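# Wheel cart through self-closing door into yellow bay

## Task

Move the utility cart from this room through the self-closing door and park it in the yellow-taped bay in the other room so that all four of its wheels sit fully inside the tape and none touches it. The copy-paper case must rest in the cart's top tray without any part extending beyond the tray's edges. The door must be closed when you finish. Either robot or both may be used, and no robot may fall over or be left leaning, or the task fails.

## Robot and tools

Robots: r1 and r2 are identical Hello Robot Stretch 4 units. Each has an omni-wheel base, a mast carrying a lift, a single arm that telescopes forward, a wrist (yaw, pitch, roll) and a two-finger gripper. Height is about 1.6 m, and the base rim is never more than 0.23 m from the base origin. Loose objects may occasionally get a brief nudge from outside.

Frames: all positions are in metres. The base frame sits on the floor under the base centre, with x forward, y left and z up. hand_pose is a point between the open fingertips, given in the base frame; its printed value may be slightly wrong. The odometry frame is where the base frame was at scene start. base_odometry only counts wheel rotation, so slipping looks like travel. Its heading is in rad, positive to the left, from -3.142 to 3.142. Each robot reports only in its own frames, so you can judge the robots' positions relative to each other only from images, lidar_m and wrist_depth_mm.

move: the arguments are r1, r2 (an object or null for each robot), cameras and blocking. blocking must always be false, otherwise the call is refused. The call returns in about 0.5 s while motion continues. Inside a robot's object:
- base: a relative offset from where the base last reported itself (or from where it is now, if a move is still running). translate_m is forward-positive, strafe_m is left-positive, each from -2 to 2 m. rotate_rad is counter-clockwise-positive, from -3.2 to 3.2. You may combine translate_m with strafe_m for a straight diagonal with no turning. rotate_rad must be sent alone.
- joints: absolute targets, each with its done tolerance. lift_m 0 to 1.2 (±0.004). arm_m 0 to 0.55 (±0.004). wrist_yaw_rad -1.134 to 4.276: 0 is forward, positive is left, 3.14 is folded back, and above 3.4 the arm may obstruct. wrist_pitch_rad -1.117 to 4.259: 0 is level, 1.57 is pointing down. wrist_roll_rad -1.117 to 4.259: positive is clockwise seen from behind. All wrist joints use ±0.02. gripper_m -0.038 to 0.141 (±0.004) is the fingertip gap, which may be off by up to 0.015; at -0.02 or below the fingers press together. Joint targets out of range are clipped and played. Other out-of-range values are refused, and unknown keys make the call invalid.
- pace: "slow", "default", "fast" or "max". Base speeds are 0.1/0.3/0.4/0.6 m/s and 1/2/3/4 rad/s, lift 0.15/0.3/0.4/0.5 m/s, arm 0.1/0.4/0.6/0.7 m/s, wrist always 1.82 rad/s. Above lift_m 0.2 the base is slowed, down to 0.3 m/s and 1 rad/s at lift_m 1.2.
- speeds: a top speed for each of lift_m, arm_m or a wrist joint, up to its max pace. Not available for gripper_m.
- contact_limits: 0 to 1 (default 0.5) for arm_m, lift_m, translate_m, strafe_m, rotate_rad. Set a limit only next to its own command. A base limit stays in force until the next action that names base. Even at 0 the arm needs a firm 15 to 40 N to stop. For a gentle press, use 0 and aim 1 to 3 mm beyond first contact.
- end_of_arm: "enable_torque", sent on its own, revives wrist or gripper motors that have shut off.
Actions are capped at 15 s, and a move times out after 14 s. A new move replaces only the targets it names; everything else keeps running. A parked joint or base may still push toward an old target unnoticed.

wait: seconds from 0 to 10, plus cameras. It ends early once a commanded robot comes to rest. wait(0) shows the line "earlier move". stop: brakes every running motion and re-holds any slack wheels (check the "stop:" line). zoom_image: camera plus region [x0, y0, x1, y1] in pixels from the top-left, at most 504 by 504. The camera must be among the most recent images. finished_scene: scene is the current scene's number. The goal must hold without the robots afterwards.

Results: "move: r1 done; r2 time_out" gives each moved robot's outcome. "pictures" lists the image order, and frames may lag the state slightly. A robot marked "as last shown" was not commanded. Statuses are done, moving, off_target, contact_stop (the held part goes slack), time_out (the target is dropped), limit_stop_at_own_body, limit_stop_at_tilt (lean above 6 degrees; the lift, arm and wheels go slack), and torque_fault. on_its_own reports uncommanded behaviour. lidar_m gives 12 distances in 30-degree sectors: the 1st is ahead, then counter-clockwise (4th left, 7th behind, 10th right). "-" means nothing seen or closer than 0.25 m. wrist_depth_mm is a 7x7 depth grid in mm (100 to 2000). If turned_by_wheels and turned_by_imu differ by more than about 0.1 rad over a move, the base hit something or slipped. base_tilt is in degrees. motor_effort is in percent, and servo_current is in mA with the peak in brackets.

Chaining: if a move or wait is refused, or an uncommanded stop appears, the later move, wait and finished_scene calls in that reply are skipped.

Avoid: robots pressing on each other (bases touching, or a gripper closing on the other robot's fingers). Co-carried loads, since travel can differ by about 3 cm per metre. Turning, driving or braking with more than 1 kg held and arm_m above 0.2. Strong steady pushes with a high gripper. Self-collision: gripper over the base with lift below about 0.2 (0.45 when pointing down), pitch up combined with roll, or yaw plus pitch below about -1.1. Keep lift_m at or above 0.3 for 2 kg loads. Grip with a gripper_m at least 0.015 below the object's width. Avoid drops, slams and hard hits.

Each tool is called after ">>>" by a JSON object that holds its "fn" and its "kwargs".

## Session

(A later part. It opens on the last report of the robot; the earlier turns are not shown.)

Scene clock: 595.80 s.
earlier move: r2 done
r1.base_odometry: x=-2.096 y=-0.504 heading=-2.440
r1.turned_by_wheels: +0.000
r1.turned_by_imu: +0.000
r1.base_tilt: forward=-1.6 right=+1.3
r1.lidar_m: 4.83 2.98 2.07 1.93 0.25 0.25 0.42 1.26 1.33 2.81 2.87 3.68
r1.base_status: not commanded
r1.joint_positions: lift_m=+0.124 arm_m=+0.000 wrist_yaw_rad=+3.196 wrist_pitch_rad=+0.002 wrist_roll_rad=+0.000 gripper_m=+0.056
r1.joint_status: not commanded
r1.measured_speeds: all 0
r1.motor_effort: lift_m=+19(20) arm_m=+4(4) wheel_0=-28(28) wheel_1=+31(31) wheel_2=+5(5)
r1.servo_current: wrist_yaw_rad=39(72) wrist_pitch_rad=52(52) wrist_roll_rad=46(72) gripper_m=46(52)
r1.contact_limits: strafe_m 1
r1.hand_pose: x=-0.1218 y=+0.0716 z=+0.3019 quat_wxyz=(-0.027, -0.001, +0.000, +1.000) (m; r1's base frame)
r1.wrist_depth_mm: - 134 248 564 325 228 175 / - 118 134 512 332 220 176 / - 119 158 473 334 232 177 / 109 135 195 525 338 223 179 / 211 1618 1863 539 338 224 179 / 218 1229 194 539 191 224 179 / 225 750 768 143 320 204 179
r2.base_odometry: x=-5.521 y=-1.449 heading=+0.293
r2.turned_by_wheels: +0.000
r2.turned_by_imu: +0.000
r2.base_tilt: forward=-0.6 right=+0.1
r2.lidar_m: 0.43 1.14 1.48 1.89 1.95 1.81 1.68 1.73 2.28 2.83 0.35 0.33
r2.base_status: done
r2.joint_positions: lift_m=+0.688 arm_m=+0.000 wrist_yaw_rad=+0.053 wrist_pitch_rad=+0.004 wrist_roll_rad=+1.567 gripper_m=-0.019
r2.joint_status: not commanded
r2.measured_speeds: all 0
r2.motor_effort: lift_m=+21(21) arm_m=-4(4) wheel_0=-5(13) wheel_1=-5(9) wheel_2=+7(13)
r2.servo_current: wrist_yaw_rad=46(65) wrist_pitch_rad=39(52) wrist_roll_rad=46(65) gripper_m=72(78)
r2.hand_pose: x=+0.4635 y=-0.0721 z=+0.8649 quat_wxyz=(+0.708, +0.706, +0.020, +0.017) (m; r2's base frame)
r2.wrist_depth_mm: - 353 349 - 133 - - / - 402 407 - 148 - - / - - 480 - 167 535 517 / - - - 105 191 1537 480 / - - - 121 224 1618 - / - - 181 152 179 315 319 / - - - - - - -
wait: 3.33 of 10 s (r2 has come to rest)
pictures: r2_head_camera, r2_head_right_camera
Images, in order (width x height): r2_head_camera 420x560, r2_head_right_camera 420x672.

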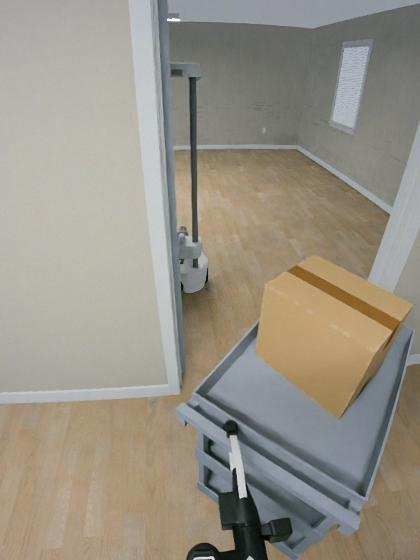

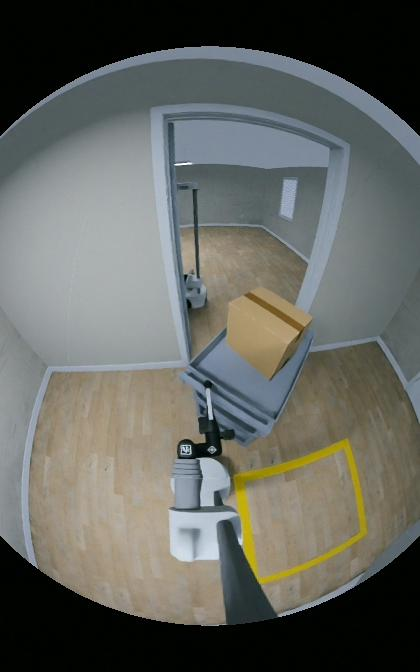

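>>> {"fn": "move", "kwargs": {"blocking": false, "cameras": [], "r2": {"base":{"translate_m":-0.5,"strafe_m":0.12},"pace":"slow"}}}

>>> {"fn": "wait", "kwargs": {"seconds": 10, "cameras": ["r2_head_right_camera"]}}

>>> {"fn": "move", "kwargs": {"blocking": false, "cameras": [], "r2": {"base":{"rotate_rad":-0.8},"pace":"slow"}}}

>>> {"fn": "wait", "kwargs": {"seconds": 10, "cameras": ["r2_head_camera","r2_head_right_camera","r2_head_left_camera"]}}

Scene clock: 609.90 s.
move: r2 moving
r1: as last shown
r1.lidar_m: 4.82 3.00 2.04 1.93 0.27 0.25 0.41 1.29 1.32 2.79 2.84 3.71
r1.motor_effort: lift_m=+20(20) arm_m=+4(4) wheel_0=-28(28) wheel_1=+30(31) wheel_2=+5(5)
r1.servo_current: wrist_yaw_rad=52(59) wrist_pitch_rad=46(46) wrist_roll_rad=65(65) gripper_m=39(52)
r1.contact_limits: strafe_m 1
r1.wrist_depth_mm: - 134 246 564 327 227 175 / - 118 134 517 330 220 176 / - 119 158 473 334 233 177 / 109 135 193 530 338 222 178 / 211 1756 1921 539 338 224 179 / 219 1205 193 549 191 225 179 / 225 759 750 143 320 204 179
r2.base_odometry: x=-5.534 y=-1.450 heading=+0.293
r2.turned_by_wheels: +0.000
r2.turned_by_imu: +0.000
r2.base_tilt: forward=-0.7 right=+0.0
r2.lidar_m: 0.46 1.13 1.55 1.89 1.95 1.78 1.66 1.72 2.26 2.83 0.35 0.33
r2.base_status: translate_m moving; strafe_m moving
r2.joint_positions: lift_m=+0.688 arm_m=+0.000 wrist_yaw_rad=+0.053 wrist_pitch_rad=+0.004 wrist_roll_rad=+1.567 gripper_m=-0.019
r2.joint_status: not commanded
r2.measured_speeds: translate_m=-0.048 strafe_m=+0.013 rotate_rad=+0.002 lift_m=+0.000 arm_m=+0.000 wrist_yaw_rad=+0.000 wrist_pitch_rad=+0.000 wrist_roll_rad=+0.000
r2.motor_effort: lift_m=+21(21) arm_m=-3(4) wheel_0=-9(10) wheel_1=-8(8) wheel_2=+11(13)
r2.servo_current: wrist_yaw_rad=39(59) wrist_pitch_rad=46(46) wrist_roll_rad=52(59) gripper_m=72(78)
r2.hand_pose: x=+0.4635 y=-0.0721 z=+0.8649 quat_wxyz=(+0.708, +0.706, +0.020, +0.017) (m; r2's base frame)
r2.wrist_depth_mm: - 355 347 - 133 - - / - 402 404 - 148 - - / - - 480 - 168 539 521 / - - - 105 187 1499 466 / - - - 122 224 - 904 / - - 181 151 178 315 315 / - - - - - - -
pictures: none
No camera images: "cameras" was empty.

Scene clock: 615.80 s.
earlier move: r2 done
r1.base_odometry: x=-2.096 y=-0.504 heading=-2.440
r1.turned_by_wheels: +0.000
r1.turned_by_imu: +0.000
r1.base_tilt: forward=-1.6 right=+1.3
r1.lidar_m: 4.83 2.99 2.07 1.92 0.28 0.25 0.41 1.82 1.35 2.81 2.85 3.68
r1.base_status: not commanded
r1.joint_positions: lift_m=+0.124 arm_m=+0.000 wrist_yaw_rad=+3.196 wrist_pitch_rad=+0.002 wrist_roll_rad=+0.000 gripper_m=+0.056
r1.joint_status: not commanded
r1.measured_speeds: all 0
r1.motor_effort: lift_m=+19(20) arm_m=+4(4) wheel_0=-28(28) wheel_1=+31(31) wheel_2=+5(5)
r1.servo_current: wrist_yaw_rad=39(72) wrist_pitch_rad=39(52) wrist_roll_rad=46(65) gripper_m=39(52)
r1.contact_limits: strafe_m 1
r1.hand_pose: x=-0.1218 y=+0.0716 z=+0.3019 quat_wxyz=(-0.027, -0.001, +0.000, +1.000) (m; r1's base frame)
r1.wrist_depth_mm: - 133 245 554 325 228 175 / - 118 134 508 330 220 176 / - 119 158 466 334 233 177 / 109 135 194 525 338 224 178 / 212 - - 535 340 224 179 / 218 1205 194 544 191 224 179 / 224 759 750 143 322 205 180
r2.base_odometry: x=-6.034 y=-1.479 heading=+0.292
r2.turned_by_wheels: +0.000
r2.turned_by_imu: -0.001
r2.base_tilt: forward=-0.7 right=+0.1
r2.lidar_m: 0.44 1.61 1.86 1.72 1.80 1.29 1.21 1.21 1.63 2.96 0.31 0.31
r2.base_status: done
r2.joint_positions: lift_m=+0.688 arm_m=+0.000 wrist_yaw_rad=+0.048 wrist_pitch_rad=+0.004 wrist_roll_rad=+1.567 gripper_m=-0.019
r2.joint_status: not commanded
r2.measured_speeds: all 0
r2.motor_effort: lift_m=+21(21) arm_m=-3(4) wheel_0=-8(13) wheel_1=-6(9) wheel_2=+6(13)
r2.servo_current: wrist_yaw_rad=52(59) wrist_pitch_rad=39(52) wrist_roll_rad=52(59) gripper_m=72(78)
r2.hand_pose: x=+0.4631 y=-0.0736 z=+0.8649 quat_wxyz=(+0.708, +0.706, +0.018, +0.016) (m; r2's base frame)
r2.wrist_depth_mm: - 359 351 - - 119 - / - 430 418 - - 132 - / - - - - - - 484 / - - - - 185 1430 1160 / - - - 115 224 - 1160 / - - 181 141 180 315 1098 / - 122 - - - - 1182
wait: 5.90 of 10 s (r2 has come to rest)
pictures: r2_head_right_camera
Images, in order (width x height): r2_head_right_camera 420x672.

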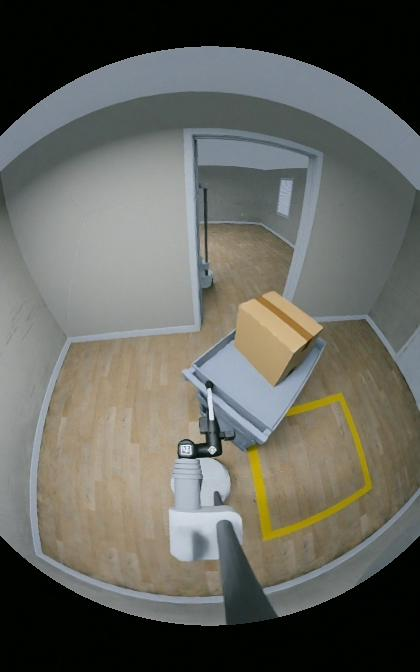

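Scene clock: 616.30 s.
move: r2 moving
r1: as last shown
r1.lidar_m: 4.82 3.04 2.06 1.93 0.27 0.25 0.42 1.84 1.34 2.81 2.84 3.70
r1.motor_effort: lift_m=+20(20) arm_m=+4(4) wheel_0=-27(29) wheel_1=+31(31) wheel_2=+5(5)
r1.servo_current: wrist_yaw_rad=46(65) wrist_pitch_rad=39(46) wrist_roll_rad=33(59) gripper_m=39(46)
r1.contact_limits: strafe_m 1
r1.wrist_depth_mm: - 134 246 559 327 227 175 / - 118 134 508 330 220 176 / - 119 157 469 336 233 177 / 109 135 193 525 336 224 178 / 211 - - 539 340 224 179 / 218 1229 193 539 191 225 180 / 225 759 759 143 320 204 179
r2.base_odometry: x=-6.035 y=-1.478 heading=+0.170
r2.turned_by_wheels: -0.122
r2.turned_by_imu: -0.118
r2.base_tilt: forward=-0.7 right=+0.0
r2.lidar_m: 0.40 1.63 1.97 1.73 1.74 1.35 1.19 1.20 1.48 2.75 0.34 0.33
r2.base_status: rotate_rad moving
r2.joint_positions: lift_m=+0.688 arm_m=+0.000 wrist_yaw_rad=+0.067 wrist_pitch_rad=+0.004 wrist_roll_rad=+1.567 gripper_m=-0.019
r2.joint_status: not commanded
r2.measured_speeds: translate_m=-0.001 strafe_m=+0.002 rotate_rad=-0.485 lift_m=+0.000 arm_m=+0.000 wrist_yaw_rad=+0.076 wrist_pitch_rad=+0.000 wrist_roll_rad=+0.000
r2.motor_effort: lift_m=+21(21) arm_m=-4(4) wheel_0=+23(23) wheel_1=+10(10) wheel_2=+14(14)
r2.servo_current: wrist_yaw_rad=98(98) wrist_pitch_rad=39(46) wrist_roll_rad=46(59) gripper_m=78(78)
r2.hand_pose: x=+0.4645 y=-0.0679 z=+0.8649 quat_wxyz=(+0.708, +0.705, +0.025, +0.023) (m; r2's base frame)
r2.wrist_depth_mm: 1464 345 342 - - 119 - / - 397 399 - - 130 - / - - - - 157 157 500 / - - - - 178 1397 466 / - - - - 212 - 1182 / - - 182 130 179 314 322 / - - - - - - 1205
pictures: none
No camera images: "cameras" was empty.

Scene clock: 617.87 s.
earlier move: r2 done
r1.base_odometry: x=-2.096 y=-0.504 heading=-2.440
r1.turned_by_wheels: +0.000
r1.turned_by_imu: +0.000
r1.base_tilt: forward=-1.6 right=+1.3
r1.lidar_m: 4.83 2.99 2.08 1.93 0.25 0.25 0.40 1.86 1.34 2.82 2.83 3.68
r1.base_status: not commanded
r1.joint_positions: lift_m=+0.124 arm_m=+0.000 wrist_yaw_rad=+3.196 wrist_pitch_rad=+0.002 wrist_roll_rad=+0.000 gripper_m=+0.056
r1.joint_status: not commanded
r1.measured_speeds: all 0
r1.motor_effort: lift_m=+20(20) arm_m=+4(4) wheel_0=-28(29) wheel_1=+31(31) wheel_2=+5(5)
r1.servo_current: wrist_yaw_rad=52(72) wrist_pitch_rad=39(46) wrist_roll_rad=39(72) gripper_m=39(46)
r1.contact_limits: strafe_m 1
r1.hand_pose: x=-0.1218 y=+0.0716 z=+0.3019 quat_wxyz=(-0.027, -0.001, +0.000, +1.000) (m; r1's base frame)
r1.wrist_depth_mm: - 134 246 564 325 228 175 / - 118 133 508 330 220 176 / - 119 158 466 334 231 177 / 109 135 193 521 336 222 178 / 211 - - 976 340 224 179 / 218 1205 193 539 190 225 179 / 224 750 759 143 320 204 180
r2.base_odometry: x=-6.034 y=-1.479 heading=-0.507
r2.turned_by_wheels: -0.676
r2.turned_by_imu: -0.654
r2.base_tilt: forward=-0.7 right=+0.1
r2.lidar_m: 0.31 0.50 1.58 1.81 1.77 1.73 1.49 1.22 1.18 1.36 2.16 0.46
r2.base_status: done
r2.joint_positions: lift_m=+0.688 arm_m=+0.000 wrist_yaw_rad=+0.055 wrist_pitch_rad=+0.004 wrist_roll_rad=+1.567 gripper_m=-0.019
r2.joint_status: not commanded
r2.measured_speeds: all 0
r2.motor_effort: lift_m=+21(21) arm_m=-4(4) wheel_0=+3(28) wheel_1=+3(16) wheel_2=+7(15)
r2.servo_current: wrist_yaw_rad=46(137) wrist_pitch_rad=39(46) wrist_roll_rad=46(65) gripper_m=65(78)
r2.hand_pose: x=+0.4637 y=-0.0716 z=+0.8649 quat_wxyz=(+0.708, +0.706, +0.021, +0.018) (m; r2's base frame)
r2.wrist_depth_mm: - - - 229 303 1618 1160 / - - - 214 286 1708 504 / - - - 205 266 1708 - / - - 466 194 257 831 - / - 459 459 185 241 854 - / 1661 452 186 175 179 - - / 1618 442 445 - 223 - -
wait: 1.57 of 10 s (r2 has come to rest)
pictures: r2_head_camera, r2_head_left_camera, r2_head_right_camera
Images, in order (width x height): r2_head_camera 420x560, r2_head_left_camera 420x672, r2_head_right_camera 420x672.

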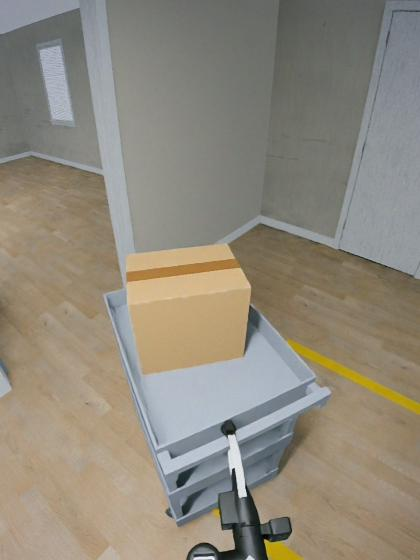

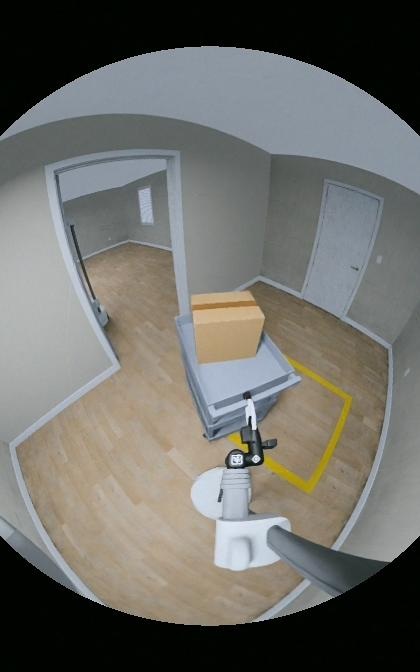

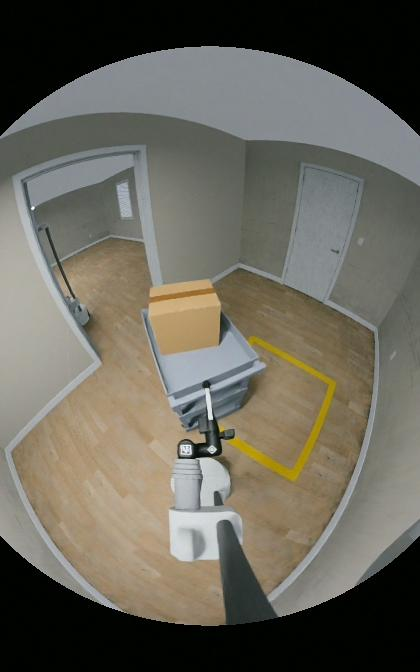

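>>> {"fn": "move", "kwargs": {"blocking": false, "cameras": [], "r2": {"base":{"translate_m":-0.3,"strafe_m":-0.3},"pace":"slow"}}}

>>> {"fn": "wait", "kwargs": {"seconds": 10, "cameras": ["r2_head_left_camera","r2_head_right_camera"]}}

Scene clock: 625.63 s.
move: r2 moving
r1: as last shown
r1.lidar_m: 4.83 3.00 2.07 1.92 0.25 0.25 0.41 1.89 1.34 2.79 2.87 3.67
r1.motor_effort: lift_m=+20(20) arm_m=+4(4) wheel_0=-27(28) wheel_1=+31(31) wheel_2=+5(5)
r1.servo_current: wrist_yaw_rad=59(59) wrist_pitch_rad=46(46) wrist_roll_rad=33(65) gripper_m=46(46)
r1.contact_limits: strafe_m 1
r1.wrist_depth_mm: - 134 247 559 325 228 174 / - 118 134 512 334 220 175 / - 119 158 469 332 233 177 / 109 135 193 530 340 224 178 / 212 - - 991 338 224 179 / 218 1205 194 539 191 224 179 / 226 759 750 143 320 205 180
r2.base_odometry: x=-6.046 y=-1.482 heading=-0.506
r2.turned_by_wheels: +0.001
r2.turned_by_imu: +0.002
r2.base_tilt: forward=-0.7 right=+0.0
r2.lidar_m: 0.35 0.48 1.61 1.83 1.73 1.75 1.46 1.20 1.18 1.32 2.11 0.45
r2.base_status: translate_m moving; strafe_m moving
r2.joint_positions: lift_m=+0.688 arm_m=+0.000 wrist_yaw_rad=+0.056 wrist_pitch_rad=+0.004 wrist_roll_rad=+1.567 gripper_m=-0.019
r2.joint_status: not commanded
r2.measured_speeds: translate_m=-0.035 strafe_m=-0.035 rotate_rad=-0.002 lift_m=+0.000 arm_m=+0.000 wrist_yaw_rad=+0.012 wrist_pitch_rad=+0.000 wrist_roll_rad=+0.000
r2.motor_effort: lift_m=+21(21) arm_m=-4(4) wheel_0=+8(8) wheel_1=-8(8) wheel_2=+15(17)
r2.servo_current: wrist_yaw_rad=46(52) wrist_pitch_rad=39(46) wrist_roll_rad=39(65) gripper_m=72(78)
r2.hand_pose: x=+0.4638 y=-0.0711 z=+0.8649 quat_wxyz=(+0.708, +0.705, +0.021, +0.019) (m; r2's base frame)
r2.wrist_depth_mm: - - - 227 298 1661 1182 / - - - 212 282 1661 496 / - - - 204 265 1863 - / - - 462 193 255 820 - / - 459 459 183 242 842 - / 1661 455 452 176 179 - - / 1576 449 449 - 224 - -
pictures: none
No camera images: "cameras" was empty.

Scene clock: 630.63 s.
earlier move: r2 done
r1.base_odometry: x=-2.096 y=-0.504 heading=-2.440
r1.turned_by_wheels: +0.000
r1.turned_by_imu: +0.000
r1.base_tilt: forward=-1.6 right=+1.3
r1.lidar_m: 4.83 2.99 2.05 1.94 0.25 0.25 0.40 2.35 1.33 2.81 2.84 3.67
r1.base_status: not commanded
r1.joint_positions: lift_m=+0.124 arm_m=+0.000 wrist_yaw_rad=+3.196 wrist_pitch_rad=+0.002 wrist_roll_rad=+0.000 gripper_m=+0.056
r1.joint_status: not commanded
r1.measured_speeds: all 0
r1.motor_effort: lift_m=+19(20) arm_m=+4(4) wheel_0=-27(29) wheel_1=+31(31) wheel_2=+5(5)
r1.servo_current: wrist_yaw_rad=59(65) wrist_pitch_rad=39(52) wrist_roll_rad=46(72) gripper_m=39(46)
r1.contact_limits: strafe_m 1
r1.hand_pose: x=-0.1218 y=+0.0716 z=+0.3019 quat_wxyz=(-0.027, -0.001, +0.000, +1.000) (m; r1's base frame)
r1.wrist_depth_mm: - 134 246 554 325 228 174 / - 118 134 512 332 220 176 / - 119 158 469 338 232 177 / 109 135 194 525 340 224 178 / 211 - - 539 340 224 179 / 218 1205 193 535 191 225 179 / 226 750 750 143 320 204 179
r2.base_odometry: x=-6.442 y=-1.596 heading=-0.506
r2.turned_by_wheels: -0.001
r2.turned_by_imu: +0.000
r2.base_tilt: forward=-0.6 right=+0.1
r2.lidar_m: 0.34 0.48 2.01 2.09 1.70 1.70 0.94 0.78 0.77 0.87 1.41 0.46
r2.base_status: done
r2.joint_positions: lift_m=+0.688 arm_m=+0.000 wrist_yaw_rad=+0.054 wrist_pitch_rad=+0.004 wrist_roll_rad=+1.567 gripper_m=-0.019
r2.joint_status: not commanded
r2.measured_speeds: all 0
r2.motor_effort: lift_m=+21(21) arm_m=-4(4) wheel_0=+1(8) wheel_1=-5(11) wheel_2=+7(17)
r2.servo_current: wrist_yaw_rad=39(65) wrist_pitch_rad=46(46) wrist_roll_rad=52(65) gripper_m=72(85)
r2.hand_pose: x=+0.4636 y=-0.0718 z=+0.8649 quat_wxyz=(+0.708, +0.706, +0.020, +0.018) (m; r2's base frame)
r2.wrist_depth_mm: - - - 320 340 1397 353 / - - - 230 303 1808 488 / - - - 211 277 1756 - / - - 473 199 259 831 - / - 469 459 187 244 842 - / - 452 186 174 180 - - / 1863 445 436 - 220 - -
wait: 5.00 of 10 s (r2 has come to rest)
pictures: r2_head_left_camera, r2_head_right_camera
Images, in order (width x height): r2_head_left_camera 420x672, r2_head_right_camera 420x672.

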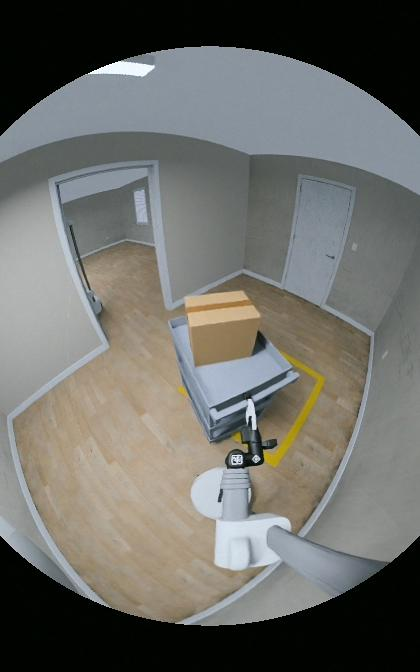

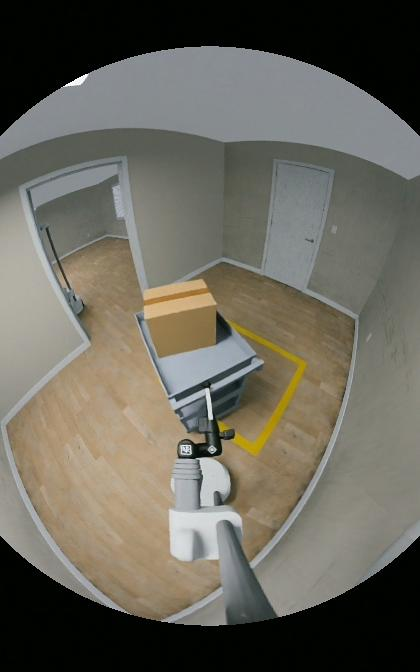

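>>> {"fn": "move", "kwargs": {"blocking": false, "cameras": [], "r2": {"base":{"translate_m":0.05,"strafe_m":-0.33},"pace":"slow"}}}

>>> {"fn": "wait", "kwargs": {"seconds": 10, "cameras": ["r2_head_camera","r2_head_left_camera","r2_head_right_camera"]}}

Scene clock: 636.60 s.
move: r2 moving
r1: as last shown
r1.lidar_m: 4.82 2.99 2.05 1.92 0.27 0.25 0.42 2.36 1.35 2.81 2.86 3.69
r1.motor_effort: lift_m=+19(20) arm_m=+4(4) wheel_0=-28(28) wheel_1=+31(31) wheel_2=+5(5)
r1.servo_current: wrist_yaw_rad=52(65) wrist_pitch_rad=46(46) wrist_roll_rad=33(59) gripper_m=39(46)
r1.contact_limits: strafe_m 1
r1.wrist_depth_mm: - 134 246 564 322 229 174 / - 118 134 508 330 220 175 / - 119 158 477 334 233 177 / 109 135 193 525 338 223 178 / 212 - - 535 338 224 179 / 218 1205 194 539 191 225 179 / 225 750 759 143 319 205 179
r2.base_odometry: x=-6.447 y=-1.608 heading=-0.506
r2.turned_by_wheels: +0.000
r2.turned_by_imu: +0.001
r2.base_tilt: forward=-0.7 right=+0.1
r2.lidar_m: 0.34 0.44 2.02 2.13 1.71 1.72 0.93 0.77 0.76 0.86 1.41 0.48
r2.base_status: translate_m moving; strafe_m moving
r2.joint_positions: lift_m=+0.688 arm_m=+0.000 wrist_yaw_rad=+0.054 wrist_pitch_rad=+0.004 wrist_roll_rad=+1.567 gripper_m=-0.019
r2.joint_status: not commanded
r2.measured_speeds: translate_m=+0.008 strafe_m=-0.051 rotate_rad=+0.003 lift_m=+0.000 arm_m=+0.000 wrist_yaw_rad=+0.010 wrist_pitch_rad=+0.000 wrist_roll_rad=+0.000
r2.motor_effort: lift_m=+21(21) arm_m=-4(4) wheel_0=+11(11) wheel_1=-7(9) wheel_2=-6(6)
r2.servo_current: wrist_yaw_rad=46(59) wrist_pitch_rad=39(46) wrist_roll_rad=52(59) gripper_m=78(78)
r2.hand_pose: x=+0.4636 y=-0.0717 z=+0.8649 quat_wxyz=(+0.708, +0.706, +0.020, +0.018) (m; r2's base frame)
r2.wrist_depth_mm: - - - 319 340 1397 351 / - - - 229 301 1756 492 / - - - 210 277 1661 - / - - 473 199 259 831 - / - 466 462 187 245 842 - / - 452 449 175 180 - - / 1863 442 436 - 221 - -
pictures: none
No camera images: "cameras" was empty.

Scene clock: 640.67 s.
earlier move: r2 done
r1.base_odometry: x=-2.096 y=-0.504 heading=-2.440
r1.turned_by_wheels: +0.000
r1.turned_by_imu: +0.000
r1.base_tilt: forward=-1.6 right=+1.3
r1.lidar_m: 4.81 2.97 2.05 1.92 0.25 0.25 0.38 2.50 1.33 2.80 2.86 3.68
r1.base_status: not commanded
r1.joint_positions: lift_m=+0.124 arm_m=+0.000 wrist_yaw_rad=+3.196 wrist_pitch_rad=+0.002 wrist_roll_rad=+0.000 gripper_m=+0.056
r1.joint_status: not commanded
r1.measured_speeds: all 0
r1.motor_effort: lift_m=+19(20) arm_m=+4(4) wheel_0=-28(28) wheel_1=+30(31) wheel_2=+5(5)
r1.servo_current: wrist_yaw_rad=33(72) wrist_pitch_rad=39(52) wrist_roll_rad=26(72) gripper_m=39(52)
r1.contact_limits: strafe_m 1
r1.hand_pose: x=-0.1218 y=+0.0716 z=+0.3019 quat_wxyz=(-0.027, -0.001, +0.000, +1.000) (m; r1's base frame)
r1.wrist_depth_mm: - 134 246 564 327 228 175 / - 118 134 512 330 220 176 / - 119 158 469 334 232 177 / 109 135 193 525 338 223 178 / 211 - - 539 340 225 179 / 219 1205 194 549 191 224 179 / 225 759 759 143 322 204 179
r2.base_odometry: x=-6.558 y=-1.908 heading=-0.506
r2.turned_by_wheels: +0.000
r2.turned_by_imu: +0.002
r2.base_tilt: forward=-0.7 right=+0.1
r2.lidar_m: 0.29 0.36 2.23 2.38 1.99 1.34 0.70 0.57 0.54 0.63 1.03 0.49
r2.base_status: done
r2.joint_positions: lift_m=+0.688 arm_m=+0.000 wrist_yaw_rad=+0.056 wrist_pitch_rad=+0.004 wrist_roll_rad=+1.567 gripper_m=-0.019
r2.joint_status: not commanded
r2.measured_speeds: all 0
r2.motor_effort: lift_m=+21(21) arm_m=-4(4) wheel_0=+7(16) wheel_1=-2(9) wheel_2=-4(9)
r2.servo_current: wrist_yaw_rad=59(65) wrist_pitch_rad=46(46) wrist_roll_rad=46(59) gripper_m=72(85)
r2.hand_pose: x=+0.4638 y=-0.0711 z=+0.8649 quat_wxyz=(+0.708, +0.705, +0.021, +0.019) (m; r2's base frame)
r2.wrist_depth_mm: - - - - - 1661 1160 / - - - 392 - 1618 1255 / - - - 368 415 1499 430 / - - - 233 317 1808 530 / - - - 197 263 1863 - / - 473 449 162 180 715 - / - 421 410 - 208 - -
wait: 4.07 of 10 s (r2 has come to rest)
pictures: r2_head_camera, r2_head_left_camera, r2_head_right_camera
Images, in order (width x height): r2_head_camera 420x560, r2_head_left_camera 420x672, r2_head_right_camera 420x672.

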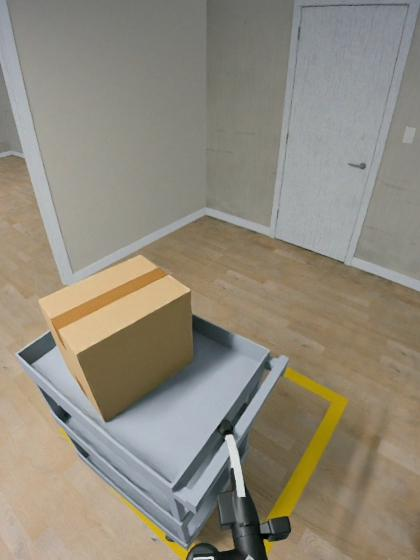

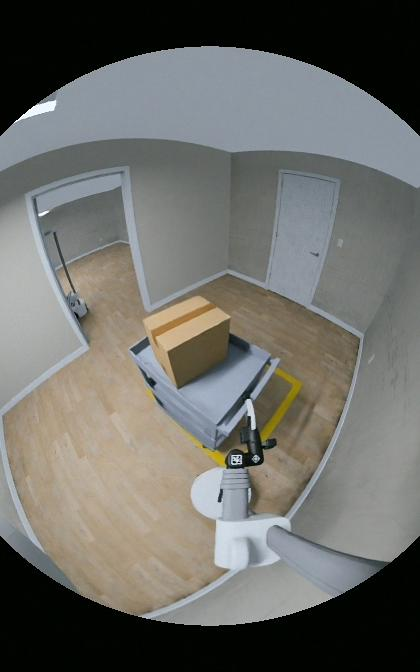

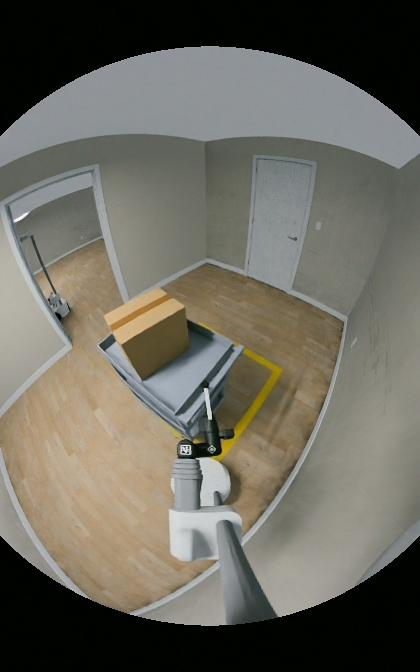

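>>> {"fn": "move", "kwargs": {"blocking": false, "cameras": [], "r2": {"base":{"translate_m":0.15,"strafe_m":-0.17},"pace":"slow"}}}

>>> {"fn": "wait", "kwargs": {"seconds": 10, "cameras": ["r2_head_camera","r2_head_left_camera","r2_head_right_camera"]}}

Scene clock: 647.27 s.
move: r2 moving
r1: as last shown
r1.lidar_m: 4.83 3.02 2.06 1.90 0.25 0.25 0.42 2.49 1.31 2.79 2.87 3.67
r1.motor_effort: lift_m=+20(20) arm_m=+4(4) wheel_0=-27(28) wheel_1=+31(31) wheel_2=+5(5)
r1.servo_current: wrist_yaw_rad=59(59) wrist_pitch_rad=46(46) wrist_roll_rad=59(59) gripper_m=39(46)
r1.contact_limits: strafe_m 1
r1.wrist_depth_mm: - 134 247 564 324 227 174 / - 118 134 508 330 220 176 / - 119 157 469 334 232 177 / 109 135 193 530 338 222 178 / 212 - - 539 342 224 179 / 217 1205 193 544 191 224 179 / 226 768 750 143 320 205 179
r2.base_odometry: x=-6.556 y=-1.921 heading=-0.506
r2.turned_by_wheels: +0.000
r2.turned_by_imu: +0.000
r2.base_tilt: forward=-0.7 right=+0.1
r2.lidar_m: 0.27 0.36 2.23 2.42 1.98 1.32 0.67 0.57 0.53 0.64 1.00 0.52
r2.base_status: translate_m moving; strafe_m moving
r2.joint_positions: lift_m=+0.688 arm_m=+0.000 wrist_yaw_rad=+0.056 wrist_pitch_rad=+0.004 wrist_roll_rad=+1.567 gripper_m=-0.019
r2.joint_status: not commanded
r2.measured_speeds: translate_m=+0.033 strafe_m=-0.038 rotate_rad=-0.001 lift_m=+0.000 arm_m=+0.000 wrist_yaw_rad=+0.000 wrist_pitch_rad=+0.000 wrist_roll_rad=+0.000
r2.motor_effort: lift_m=+21(21) arm_m=-4(4) wheel_0=+11(16) wheel_1=-2(5) wheel_2=-10(10)
r2.servo_current: wrist_yaw_rad=46(59) wrist_pitch_rad=39(46) wrist_roll_rad=39(65) gripper_m=72(78)
r2.hand_pose: x=+0.4638 y=-0.0711 z=+0.8649 quat_wxyz=(+0.708, +0.705, +0.021, +0.019) (m; r2's base frame)
r2.wrist_depth_mm: - - - - - 1661 1182 / - - - 384 - 1661 1229 / - - - 362 424 1464 427 / - - - 234 320 1863 530 / - - - 198 263 1808 - / - - 455 161 178 715 - / - 424 410 - 207 - -
pictures: none
No camera images: "cameras" was empty.

Scene clock: 650.30 s.
earlier move: r2 done
r1.base_odometry: x=-2.096 y=-0.504 heading=-2.440
r1.turned_by_wheels: +0.000
r1.turned_by_imu: +0.000
r1.base_tilt: forward=-1.5 right=+1.3
r1.lidar_m: 4.81 3.02 2.04 1.92 0.25 0.25 0.37 2.50 1.33 2.79 2.83 3.69
r1.base_status: not commanded
r1.joint_positions: lift_m=+0.124 arm_m=+0.000 wrist_yaw_rad=+3.196 wrist_pitch_rad=+0.002 wrist_roll_rad=+0.000 gripper_m=+0.056
r1.joint_status: not commanded
r1.measured_speeds: all 0
r1.motor_effort: lift_m=+19(20) arm_m=+4(4) wheel_0=-28(29) wheel_1=+31(31) wheel_2=+5(5)
r1.servo_current: wrist_yaw_rad=52(72) wrist_pitch_rad=46(52) wrist_roll_rad=39(78) gripper_m=46(52)
r1.contact_limits: strafe_m 1
r1.hand_pose: x=-0.1218 y=+0.0716 z=+0.3019 quat_wxyz=(-0.027, -0.001, +0.000, +1.000) (m; r1's base frame)
r1.wrist_depth_mm: - 134 246 559 327 228 174 / - 118 134 508 332 220 176 / - 119 158 469 336 232 177 / 109 135 193 521 336 222 178 / 213 - - 535 338 224 179 / 217 1205 194 539 191 225 180 / 224 750 768 143 319 205 179
r2.base_odometry: x=-6.510 y=-2.129 heading=-0.505
r2.turned_by_wheels: +0.001
r2.turned_by_imu: +0.003
r2.base_tilt: forward=-0.7 right=+0.1
r2.lidar_m: 0.25 0.29 0.63 2.53 2.20 1.27 0.64 0.53 0.52 0.58 0.99 2.56
r2.base_status: done
r2.joint_positions: lift_m=+0.688 arm_m=+0.000 wrist_yaw_rad=+0.074 wrist_pitch_rad=+0.004 wrist_roll_rad=+1.567 gripper_m=-0.019
r2.joint_status: not commanded
r2.measured_speeds: all 0
r2.on_its_own: wrist_yaw_rad is at rest, and its servo_current (150 mA) is outside its rest range (0 to 104 mA)
r2.motor_effort: lift_m=+21(21) arm_m=+4(4) wheel_0=+15(18) wheel_1=+3(5) wheel_2=-2(13)
r2.servo_current: wrist_yaw_rad=150(163) wrist_pitch_rad=39(46) wrist_roll_rad=52(65) gripper_m=72(85)
r2.hand_pose: x=+0.4649 y=-0.0658 z=+0.8649 quat_wxyz=(+0.708, +0.705, +0.027, +0.025) (m; r2's base frame)
r2.wrist_depth_mm: - - - - - 1618 1138 / - - - - - 1708 1182 / - - - 427 - 1661 1182 / - - - 370 413 1708 496 / - - - 205 304 1708 535 / - - - 168 181 1708 - / - - 413 - 204 - -
wait: 3.03 of 10 s (r2 has come to rest)
pictures: r2_head_camera, r2_head_left_camera, r2_head_right_camera
Images, in order (width x height): r2_head_camera 420x560, r2_head_left_camera 420x672, r2_head_right_camera 420x672.

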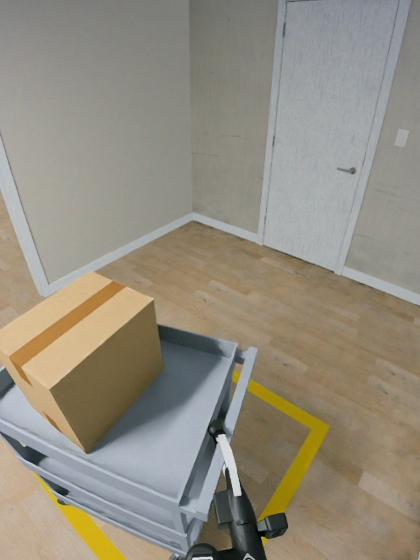

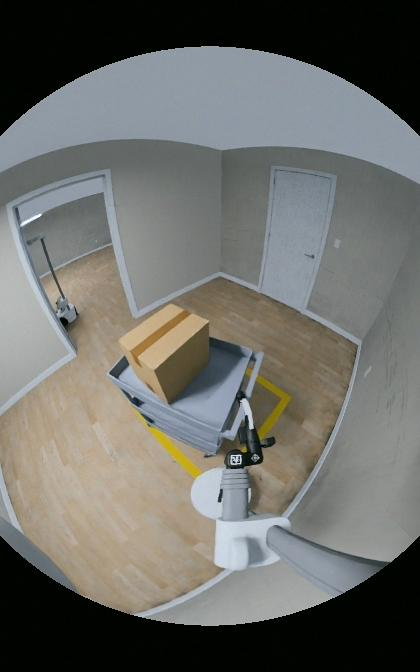

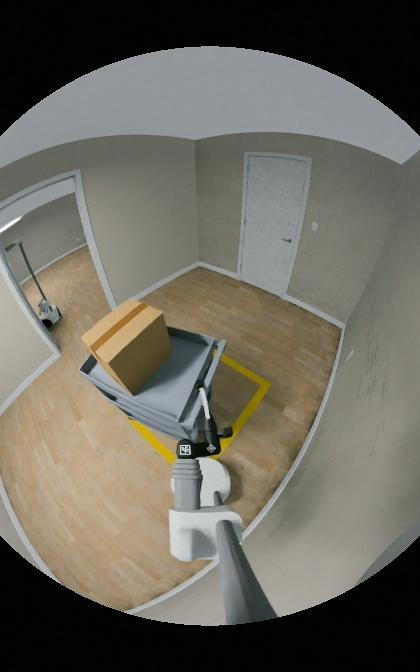

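>>> {"fn": "move", "kwargs": {"blocking": false, "cameras": [], "r2": {"base":{"translate_m":0.04,"strafe_m":-0.2},"pace":"slow"}}}

>>> {"fn": "wait", "kwargs": {"seconds": 10, "cameras": ["r2_head_camera","r2_head_left_camera","r2_head_right_camera"]}}

Scene clock: 659.57 s.
move: r2 moving
r1: as last shown
r1.base_tilt: forward=-1.6 right=+1.3
r1.lidar_m: 4.83 3.00 2.05 1.94 0.25 0.25 0.40 2.49 1.35 2.80 2.85 3.67
r1.motor_effort: lift_m=+20(20) arm_m=+4(4) wheel_0=-28(28) wheel_1=+31(31) wheel_2=+5(5)
r1.servo_current: wrist_yaw_rad=65(65) wrist_pitch_rad=46(46) wrist_roll_rad=33(52) gripper_m=39(46)
r1.contact_limits: strafe_m 1
r1.wrist_depth_mm: - 134 247 559 325 229 175 / - 118 134 512 332 220 176 / - 119 157 469 334 232 177 / 109 135 195 525 336 223 178 / 212 - - 539 338 224 179 / 218 1205 193 549 191 225 179 / 226 759 759 143 320 204 179
r2.base_odometry: x=-6.513 y=-2.142 heading=-0.503
r2.turned_by_wheels: +0.002
r2.turned_by_imu: +0.003
r2.base_tilt: forward=-0.7 right=+0.0
r2.lidar_m: 0.27 0.30 0.64 2.53 2.20 1.26 0.64 0.52 0.51 0.57 0.98 2.55
r2.base_status: translate_m moving; strafe_m moving
r2.joint_positions: lift_m=+0.688 arm_m=+0.000 wrist_yaw_rad=+0.075 wrist_pitch_rad=+0.004 wrist_roll_rad=+1.567 gripper_m=-0.019
r2.joint_status: not commanded
r2.measured_speeds: translate_m=+0.011 strafe_m=-0.050 rotate_rad=-0.002 lift_m=+0.000 arm_m=+0.000 wrist_yaw_rad=+0.003 wrist_pitch_rad=+0.000 wrist_roll_rad=+0.000
r2.motor_effort: lift_m=+21(21) arm_m=+4(4) wheel_0=+24(24) wheel_1=+1(3) wheel_2=+3(4)
r2.servo_current: wrist_yaw_rad=143(150) wrist_pitch_rad=39(46) wrist_roll_rad=46(52) gripper_m=72(78)
r2.hand_pose: x=+0.4650 y=-0.0657 z=+0.8649 quat_wxyz=(+0.708, +0.705, +0.028, +0.025) (m; r2's base frame)
r2.wrist_depth_mm: - - - - - 1708 1138 / - - - - - 1708 1160 / - - - 430 - 1661 1182 / - - - 366 413 1661 480 / - - - 204 303 1708 530 / - - - 167 181 1661 - / - - 410 - 204 - -
pictures: none
No camera images: "cameras" was empty.

Scene clock: 662.33 s.
earlier move: r2 done
r1.base_odometry: x=-2.096 y=-0.504 heading=-2.440
r1.turned_by_wheels: +0.000
r1.turned_by_imu: +0.000
r1.base_tilt: forward=-1.6 right=+1.3
r1.lidar_m: 4.84 3.02 2.05 1.90 0.25 0.25 0.42 2.68 1.33 2.81 2.85 3.68
r1.base_status: not commanded
r1.joint_positions: lift_m=+0.124 arm_m=+0.000 wrist_yaw_rad=+3.196 wrist_pitch_rad=+0.002 wrist_roll_rad=+0.000 gripper_m=+0.056
r1.joint_status: not commanded
r1.measured_speeds: all 0
r1.motor_effort: lift_m=+19(20) arm_m=+4(4) wheel_0=-27(28) wheel_1=+31(31) wheel_2=+5(5)
r1.servo_current: wrist_yaw_rad=46(72) wrist_pitch_rad=33(46) wrist_roll_rad=39(65) gripper_m=39(52)
r1.contact_limits: strafe_m 1
r1.hand_pose: x=-0.1218 y=+0.0716 z=+0.3019 quat_wxyz=(-0.027, -0.001, +0.000, +1.000) (m; r1's base frame)
r1.wrist_depth_mm: - 134 247 564 325 228 174 / - 118 134 504 334 221 175 / - 119 158 466 334 232 177 / 109 135 194 521 340 223 178 / 212 - - 535 340 224 179 / 217 1182 195 539 190 225 179 / 225 750 759 143 320 204 179
r2.base_odometry: x=-6.571 y=-2.323 heading=-0.505
r2.turned_by_wheels: -0.002
r2.turned_by_imu: +0.001
r2.base_tilt: forward=-0.7 right=+0.1
r2.lidar_m: 0.25 0.29 0.73 2.68 2.36 0.93 0.51 0.40 0.40 0.46 0.76 0.62
r2.base_status: done
r2.joint_positions: lift_m=+0.688 arm_m=+0.000 wrist_yaw_rad=+0.075 wrist_pitch_rad=+0.004 wrist_roll_rad=+1.567 gripper_m=-0.019
r2.joint_status: not commanded
r2.measured_speeds: all 0
r2.on_its_own: wrist_yaw_rad is at rest, and its servo_current (143 mA) is outside its rest range (0 to 104 mA)
r2.motor_effort: lift_m=+21(21) arm_m=+4(4) wheel_0=+9(24) wheel_1=-2(4) wheel_2=-3(5)
r2.servo_current: wrist_yaw_rad=143(169) wrist_pitch_rad=46(46) wrist_roll_rad=39(59) gripper_m=72(78)
r2.hand_pose: x=+0.4650 y=-0.0656 z=+0.8649 quat_wxyz=(+0.708, +0.705, +0.028, +0.025) (m; r2's base frame)
r2.wrist_depth_mm: - - - - - 1661 1160 / - - - - - 1661 1160 / - - - 421 - 1576 1118 / - - - 330 384 1708 496 / - - - 204 289 1661 549 / - - - 157 179 1661 - / - 424 421 - 199 - -
wait: 2.77 of 10 s (r2 has come to rest)
pictures: r2_head_camera, r2_head_left_camera, r2_head_right_camera
Images, in order (width x height): r2_head_camera 420x560, r2_head_left_camera 420x672, r2_head_right_camera 420x672.

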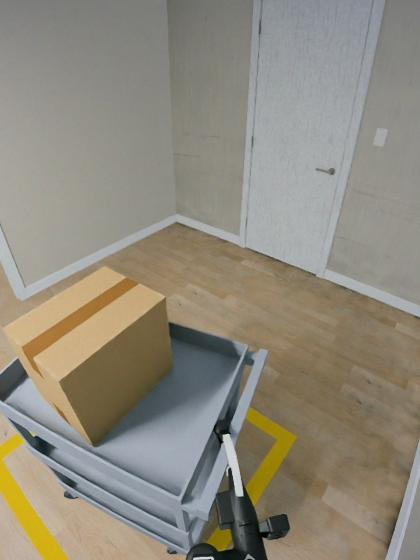

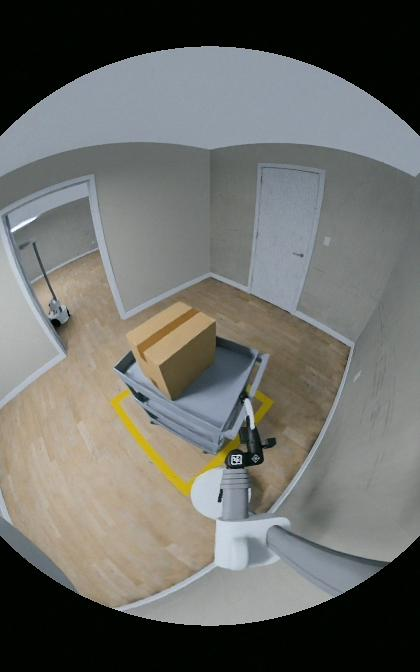

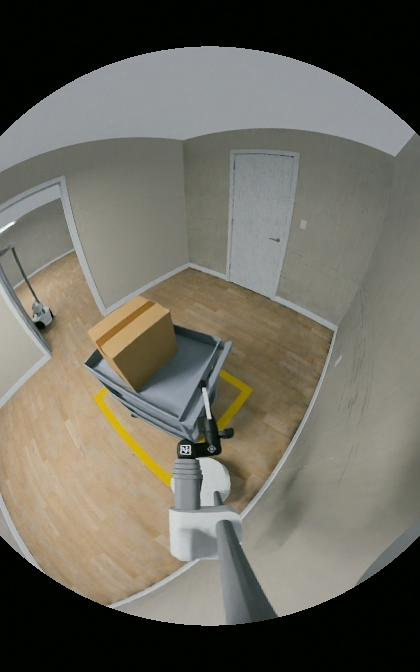

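>>> {"fn": "move", "kwargs": {"blocking": false, "cameras": [], "r2": {"joints":{"gripper_m":0.08}}}}

>>> {"fn": "wait", "kwargs": {"seconds": 2, "cameras": ["r2_head_camera","r2_wrist_camera"]}}

Scene clock: 669.60 s.
move: r2 moving
r1: as last shown
r1.lidar_m: 4.83 2.99 2.03 1.93 0.25 0.25 0.43 2.68 1.34 2.80 2.84 3.69
r1.motor_effort: lift_m=+19(20) arm_m=+4(4) wheel_0=-28(28) wheel_1=+31(31) wheel_2=+5(5)
r1.servo_current: wrist_yaw_rad=65(78) wrist_pitch_rad=39(46) wrist_roll_rad=52(52) gripper_m=39(46)
r1.contact_limits: strafe_m 1
r1.wrist_depth_mm: - 134 247 559 325 228 174 / - 118 134 512 329 221 176 / - 119 158 469 336 233 177 / 109 135 194 525 342 222 178 / 211 - - 539 340 224 179 / 217 1229 194 544 191 224 180 / 226 750 741 143 320 204 180
r2.base_odometry: x=-6.571 y=-2.323 heading=-0.505
r2.turned_by_wheels: +0.000
r2.turned_by_imu: +0.000
r2.base_tilt: forward=-0.7 right=+0.1
r2.lidar_m: 0.29 0.34 0.74 2.72 2.35 0.96 0.50 0.39 0.40 0.46 0.76 0.62
r2.base_status: not commanded
r2.joint_positions: lift_m=+0.688 arm_m=+0.000 wrist_yaw_rad=+0.071 wrist_pitch_rad=+0.004 wrist_roll_rad=+1.567 gripper_m=+0.005
r2.joint_status: gripper_m moving
r2.measured_speeds: translate_m=+0.000 strafe_m=+0.000 rotate_rad=+0.000 lift_m=+0.000 arm_m=+0.000 wrist_yaw_rad=-0.031 wrist_pitch_rad=+0.000 wrist_roll_rad=+0.000
r2.motor_effort: lift_m=+21(21) arm_m=+4(4) wheel_0=+9(9) wheel_1=-2(3) wheel_2=-4(4)
r2.servo_current: wrist_yaw_rad=124(163) wrist_pitch_rad=39(52) wrist_roll_rad=46(59) gripper_m=111(111)
r2.hand_pose: x=+0.4648 y=-0.0666 z=+0.8649 quat_wxyz=(+0.708, +0.705, +0.026, +0.024) (m; r2's base frame)
r2.wrist_depth_mm: - - - - - 1618 1160 / - - - - - 1661 1160 / - - - 424 - 1708 1118 / - - - 351 389 1708 500 / - - - 206 294 1708 549 / - - - 160 183 1661 - / - 433 162 - 200 - -
pictures: none
No camera images: "cameras" was empty.

Scene clock: 670.83 s.
earlier move: r2 done
r1.base_odometry: x=-2.096 y=-0.504 heading=-2.440
r1.turned_by_wheels: +0.000
r1.turned_by_imu: +0.000
r1.base_tilt: forward=-1.6 right=+1.3
r1.lidar_m: 4.82 2.96 2.05 1.91 0.25 0.25 0.40 2.65 1.33 2.80 2.84 3.69
r1.base_status: not commanded
r1.joint_positions: lift_m=+0.124 arm_m=+0.000 wrist_yaw_rad=+3.196 wrist_pitch_rad=+0.002 wrist_roll_rad=+0.000 gripper_m=+0.056
r1.joint_status: not commanded
r1.measured_speeds: all 0
r1.motor_effort: lift_m=+20(20) arm_m=+4(4) wheel_0=-27(28) wheel_1=+30(31) wheel_2=+5(5)
r1.servo_current: wrist_yaw_rad=13(78) wrist_pitch_rad=33(46) wrist_roll_rad=39(72) gripper_m=46(46)
r1.contact_limits: strafe_m 1
r1.hand_pose: x=-0.1218 y=+0.0716 z=+0.3019 quat_wxyz=(-0.027, -0.001, +0.000, +1.000) (m; r1's base frame)
r1.wrist_depth_mm: - 134 245 559 327 227 174 / - 118 134 508 334 220 176 / - 119 157 473 334 232 177 / 109 135 194 530 338 223 178 / 212 - - 535 340 225 179 / 218 1205 194 544 191 225 179 / 226 759 750 143 320 205 179
r2.base_odometry: x=-6.571 y=-2.324 heading=-0.505
r2.turned_by_wheels: +0.000
r2.turned_by_imu: +0.000
r2.base_tilt: forward=-0.7 right=+0.1
r2.lidar_m: 0.27 0.32 0.72 2.72 2.37 0.98 0.50 0.38 0.40 0.47 0.76 0.61
r2.base_status: not commanded
r2.joint_positions: lift_m=+0.688 arm_m=+0.000 wrist_yaw_rad=+0.051 wrist_pitch_rad=+0.004 wrist_roll_rad=+1.567 gripper_m=+0.080
r2.joint_status: all done
r2.measured_speeds: all 0
r2.motor_effort: lift_m=+21(21) arm_m=+4(4) wheel_0=+2(9) wheel_1=-2(3) wheel_2=-3(4)
r2.servo_current: wrist_yaw_rad=46(163) wrist_pitch_rad=46(52) wrist_roll_rad=46(65) gripper_m=52(130)
r2.hand_pose: x=+0.4633 y=-0.0727 z=+0.8649 quat_wxyz=(+0.708, +0.706, +0.019, +0.017) (m; r2's base frame)
r2.wrist_depth_mm: - - - - - 1708 1182 / - - - - - 1708 1205 / - - - 436 - 1708 1182 / - - - 370 439 1708 488 / - - - 229 319 1708 521 / - - 193 172 188 1618 574 / - 455 442 - 219 - -
wait: 1.23 of 2 s (r2 has come to rest)
pictures: r2_head_camera, r2_wrist_camera
Images, in order (width x height): r2_head_camera 420x560, r2_wrist_camera 616x392.

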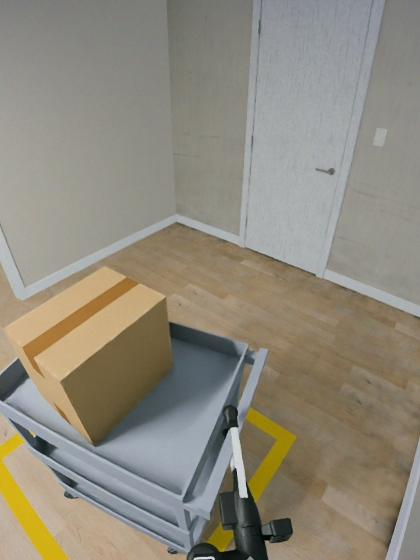

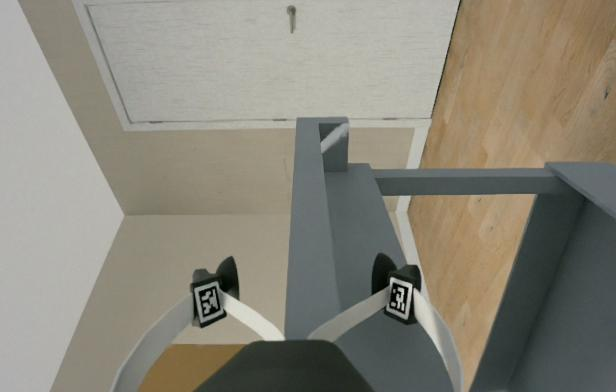

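>>> {"fn": "move", "kwargs": {"blocking": false, "cameras": [], "r2": {"joints":{"wrist_yaw_rad":-0.8},"speeds":{"wrist_yaw_rad":0.5}}}}

>>> {"fn": "wait", "kwargs": {"seconds": 3, "cameras": ["r2_head_camera","r2_wrist_camera"]}}

Scene clock: 676.73 s.
move: r2 moving
r1: as last shown
r1.lidar_m: 4.83 2.98 2.06 1.94 0.25 0.25 0.41 2.69 1.31 2.80 2.87 3.69
r1.motor_effort: lift_m=+20(20) arm_m=+4(4) wheel_0=-28(28) wheel_1=+31(31) wheel_2=+5(5)
r1.servo_current: wrist_yaw_rad=65(65) wrist_pitch_rad=46(52) wrist_roll_rad=65(65) gripper_m=46(52)
r1.contact_limits: strafe_m 1
r1.wrist_depth_mm: - 135 246 559 327 228 175 / - 118 134 508 332 220 176 / - 119 157 469 334 233 177 / 109 135 193 521 340 223 178 / 211 - - 539 340 224 179 / 218 1229 194 544 190 224 179 / 225 759 741 143 320 204 179
r2.base_odometry: x=-6.571 y=-2.324 heading=-0.505
r2.turned_by_wheels: +0.000
r2.turned_by_imu: +0.001
r2.base_tilt: forward=-0.7 right=+0.1
r2.lidar_m: 0.26 0.31 0.73 2.70 2.35 0.98 0.51 0.41 0.39 0.47 0.77 0.60
r2.base_status: not commanded
r2.joint_positions: lift_m=+0.688 arm_m=+0.000 wrist_yaw_rad=-0.153 wrist_pitch_rad=+0.004 wrist_roll_rad=+1.567 gripper_m=+0.080
r2.joint_status: wrist_yaw_rad moving
r2.measured_speeds: translate_m=+0.000 strafe_m=+0.000 rotate_rad=+0.000 lift_m=+0.000 arm_m=+0.000 wrist_yaw_rad=-0.499 wrist_pitch_rad=+0.000 wrist_roll_rad=+0.000
r2.motor_effort: lift_m=+21(21) arm_m=+4(4) wheel_0=+2(3) wheel_1=-1(2) wheel_2=-3(4)
r2.servo_current: wrist_yaw_rad=91(91) wrist_pitch_rad=46(46) wrist_roll_rad=39(59) gripper_m=52(59)
r2.hand_pose: x=+0.4426 y=-0.1303 z=+0.8649 quat_wxyz=(+0.706, +0.704, -0.053, -0.055) (m; r2's base frame)
r2.wrist_depth_mm: - - - - - 1708 1182 / - - - - - 1708 1182 / - - - - - 1708 1205 / - - - - - 1708 1205 / - - - 462 - 1756 473 / - - 193 256 191 1618 517 / - - - - - 1808 -
pictures: none
No camera images: "cameras" was empty.

Scene clock: 678.40 s.
earlier move: r2 done
r1.base_odometry: x=-2.096 y=-0.504 heading=-2.440
r1.turned_by_wheels: +0.000
r1.turned_by_imu: +0.000
r1.base_tilt: forward=-1.6 right=+1.3
r1.lidar_m: 4.80 3.00 2.06 1.93 0.25 0.25 0.39 2.69 1.33 2.81 2.84 3.69
r1.base_status: not commanded
r1.joint_positions: lift_m=+0.124 arm_m=+0.000 wrist_yaw_rad=+3.196 wrist_pitch_rad=+0.002 wrist_roll_rad=+0.000 gripper_m=+0.056
r1.joint_status: not commanded
r1.measured_speeds: all 0
r1.motor_effort: lift_m=+20(20) arm_m=+4(4) wheel_0=-28(28) wheel_1=+31(31) wheel_2=+5(5)
r1.servo_current: wrist_yaw_rad=52(85) wrist_pitch_rad=39(52) wrist_roll_rad=39(72) gripper_m=39(52)
r1.contact_limits: strafe_m 1
r1.hand_pose: x=-0.1218 y=+0.0716 z=+0.3019 quat_wxyz=(-0.027, -0.001, +0.000, +1.000) (m; r1's base frame)
r1.wrist_depth_mm: - 134 246 564 327 227 174 / - 118 134 508 332 220 176 / - 119 158 473 334 233 177 / 109 135 193 530 340 222 179 / 211 - - 539 338 223 179 / 218 1205 194 544 190 225 179 / 225 759 759 143 322 204 179
r2.base_odometry: x=-6.571 y=-2.324 heading=-0.505
r2.turned_by_wheels: +0.000
r2.turned_by_imu: +0.000
r2.base_tilt: forward=-0.6 right=+0.0
r2.lidar_m: 0.28 0.33 0.71 2.68 2.35 0.97 0.50 0.41 0.38 0.46 0.74 0.63
r2.base_status: not commanded
r2.joint_positions: lift_m=+0.688 arm_m=+0.000 wrist_yaw_rad=-0.797 wrist_pitch_rad=+0.004 wrist_roll_rad=+1.567 gripper_m=+0.080
r2.joint_status: all done
r2.measured_speeds: all 0
r2.motor_effort: lift_m=+21(21) arm_m=+4(4) wheel_0=+2(3) wheel_1=-1(2) wheel_2=-3(4)
r2.servo_current: wrist_yaw_rad=46(91) wrist_pitch_rad=46(46) wrist_roll_rad=52(59) gripper_m=46(59)
r2.hand_pose: x=+0.3099 y=-0.2674 z=+0.8649 quat_wxyz=(+0.652, +0.651, -0.273, -0.276) (m; r2's base frame)
r2.wrist_depth_mm: - - - - - - - / - - - - - - 1118 / - - - - - 1661 1205 / - - - - - 1756 1205 / - - - - - 1756 1205 / - - 194 - 192 1618 1182 / - - - - - 1863 1205
wait: 1.67 of 3 s (r2 has come to rest)
pictures: r2_head_camera, r2_wrist_camera
Images, in order (width x height): r2_head_camera 420x560, r2_wrist_camera 616x392.

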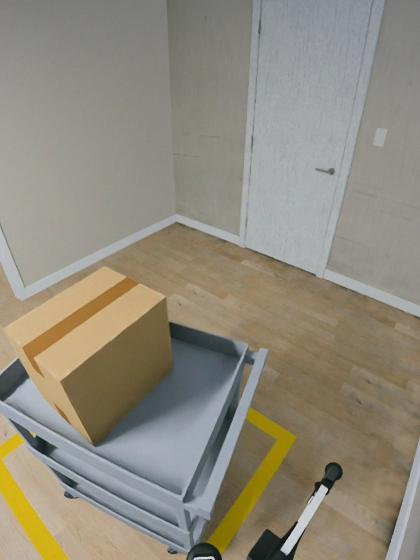

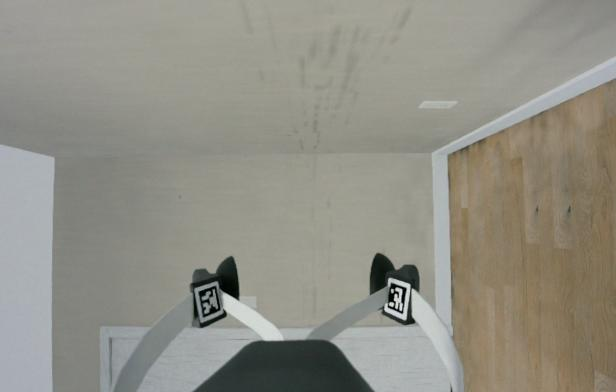

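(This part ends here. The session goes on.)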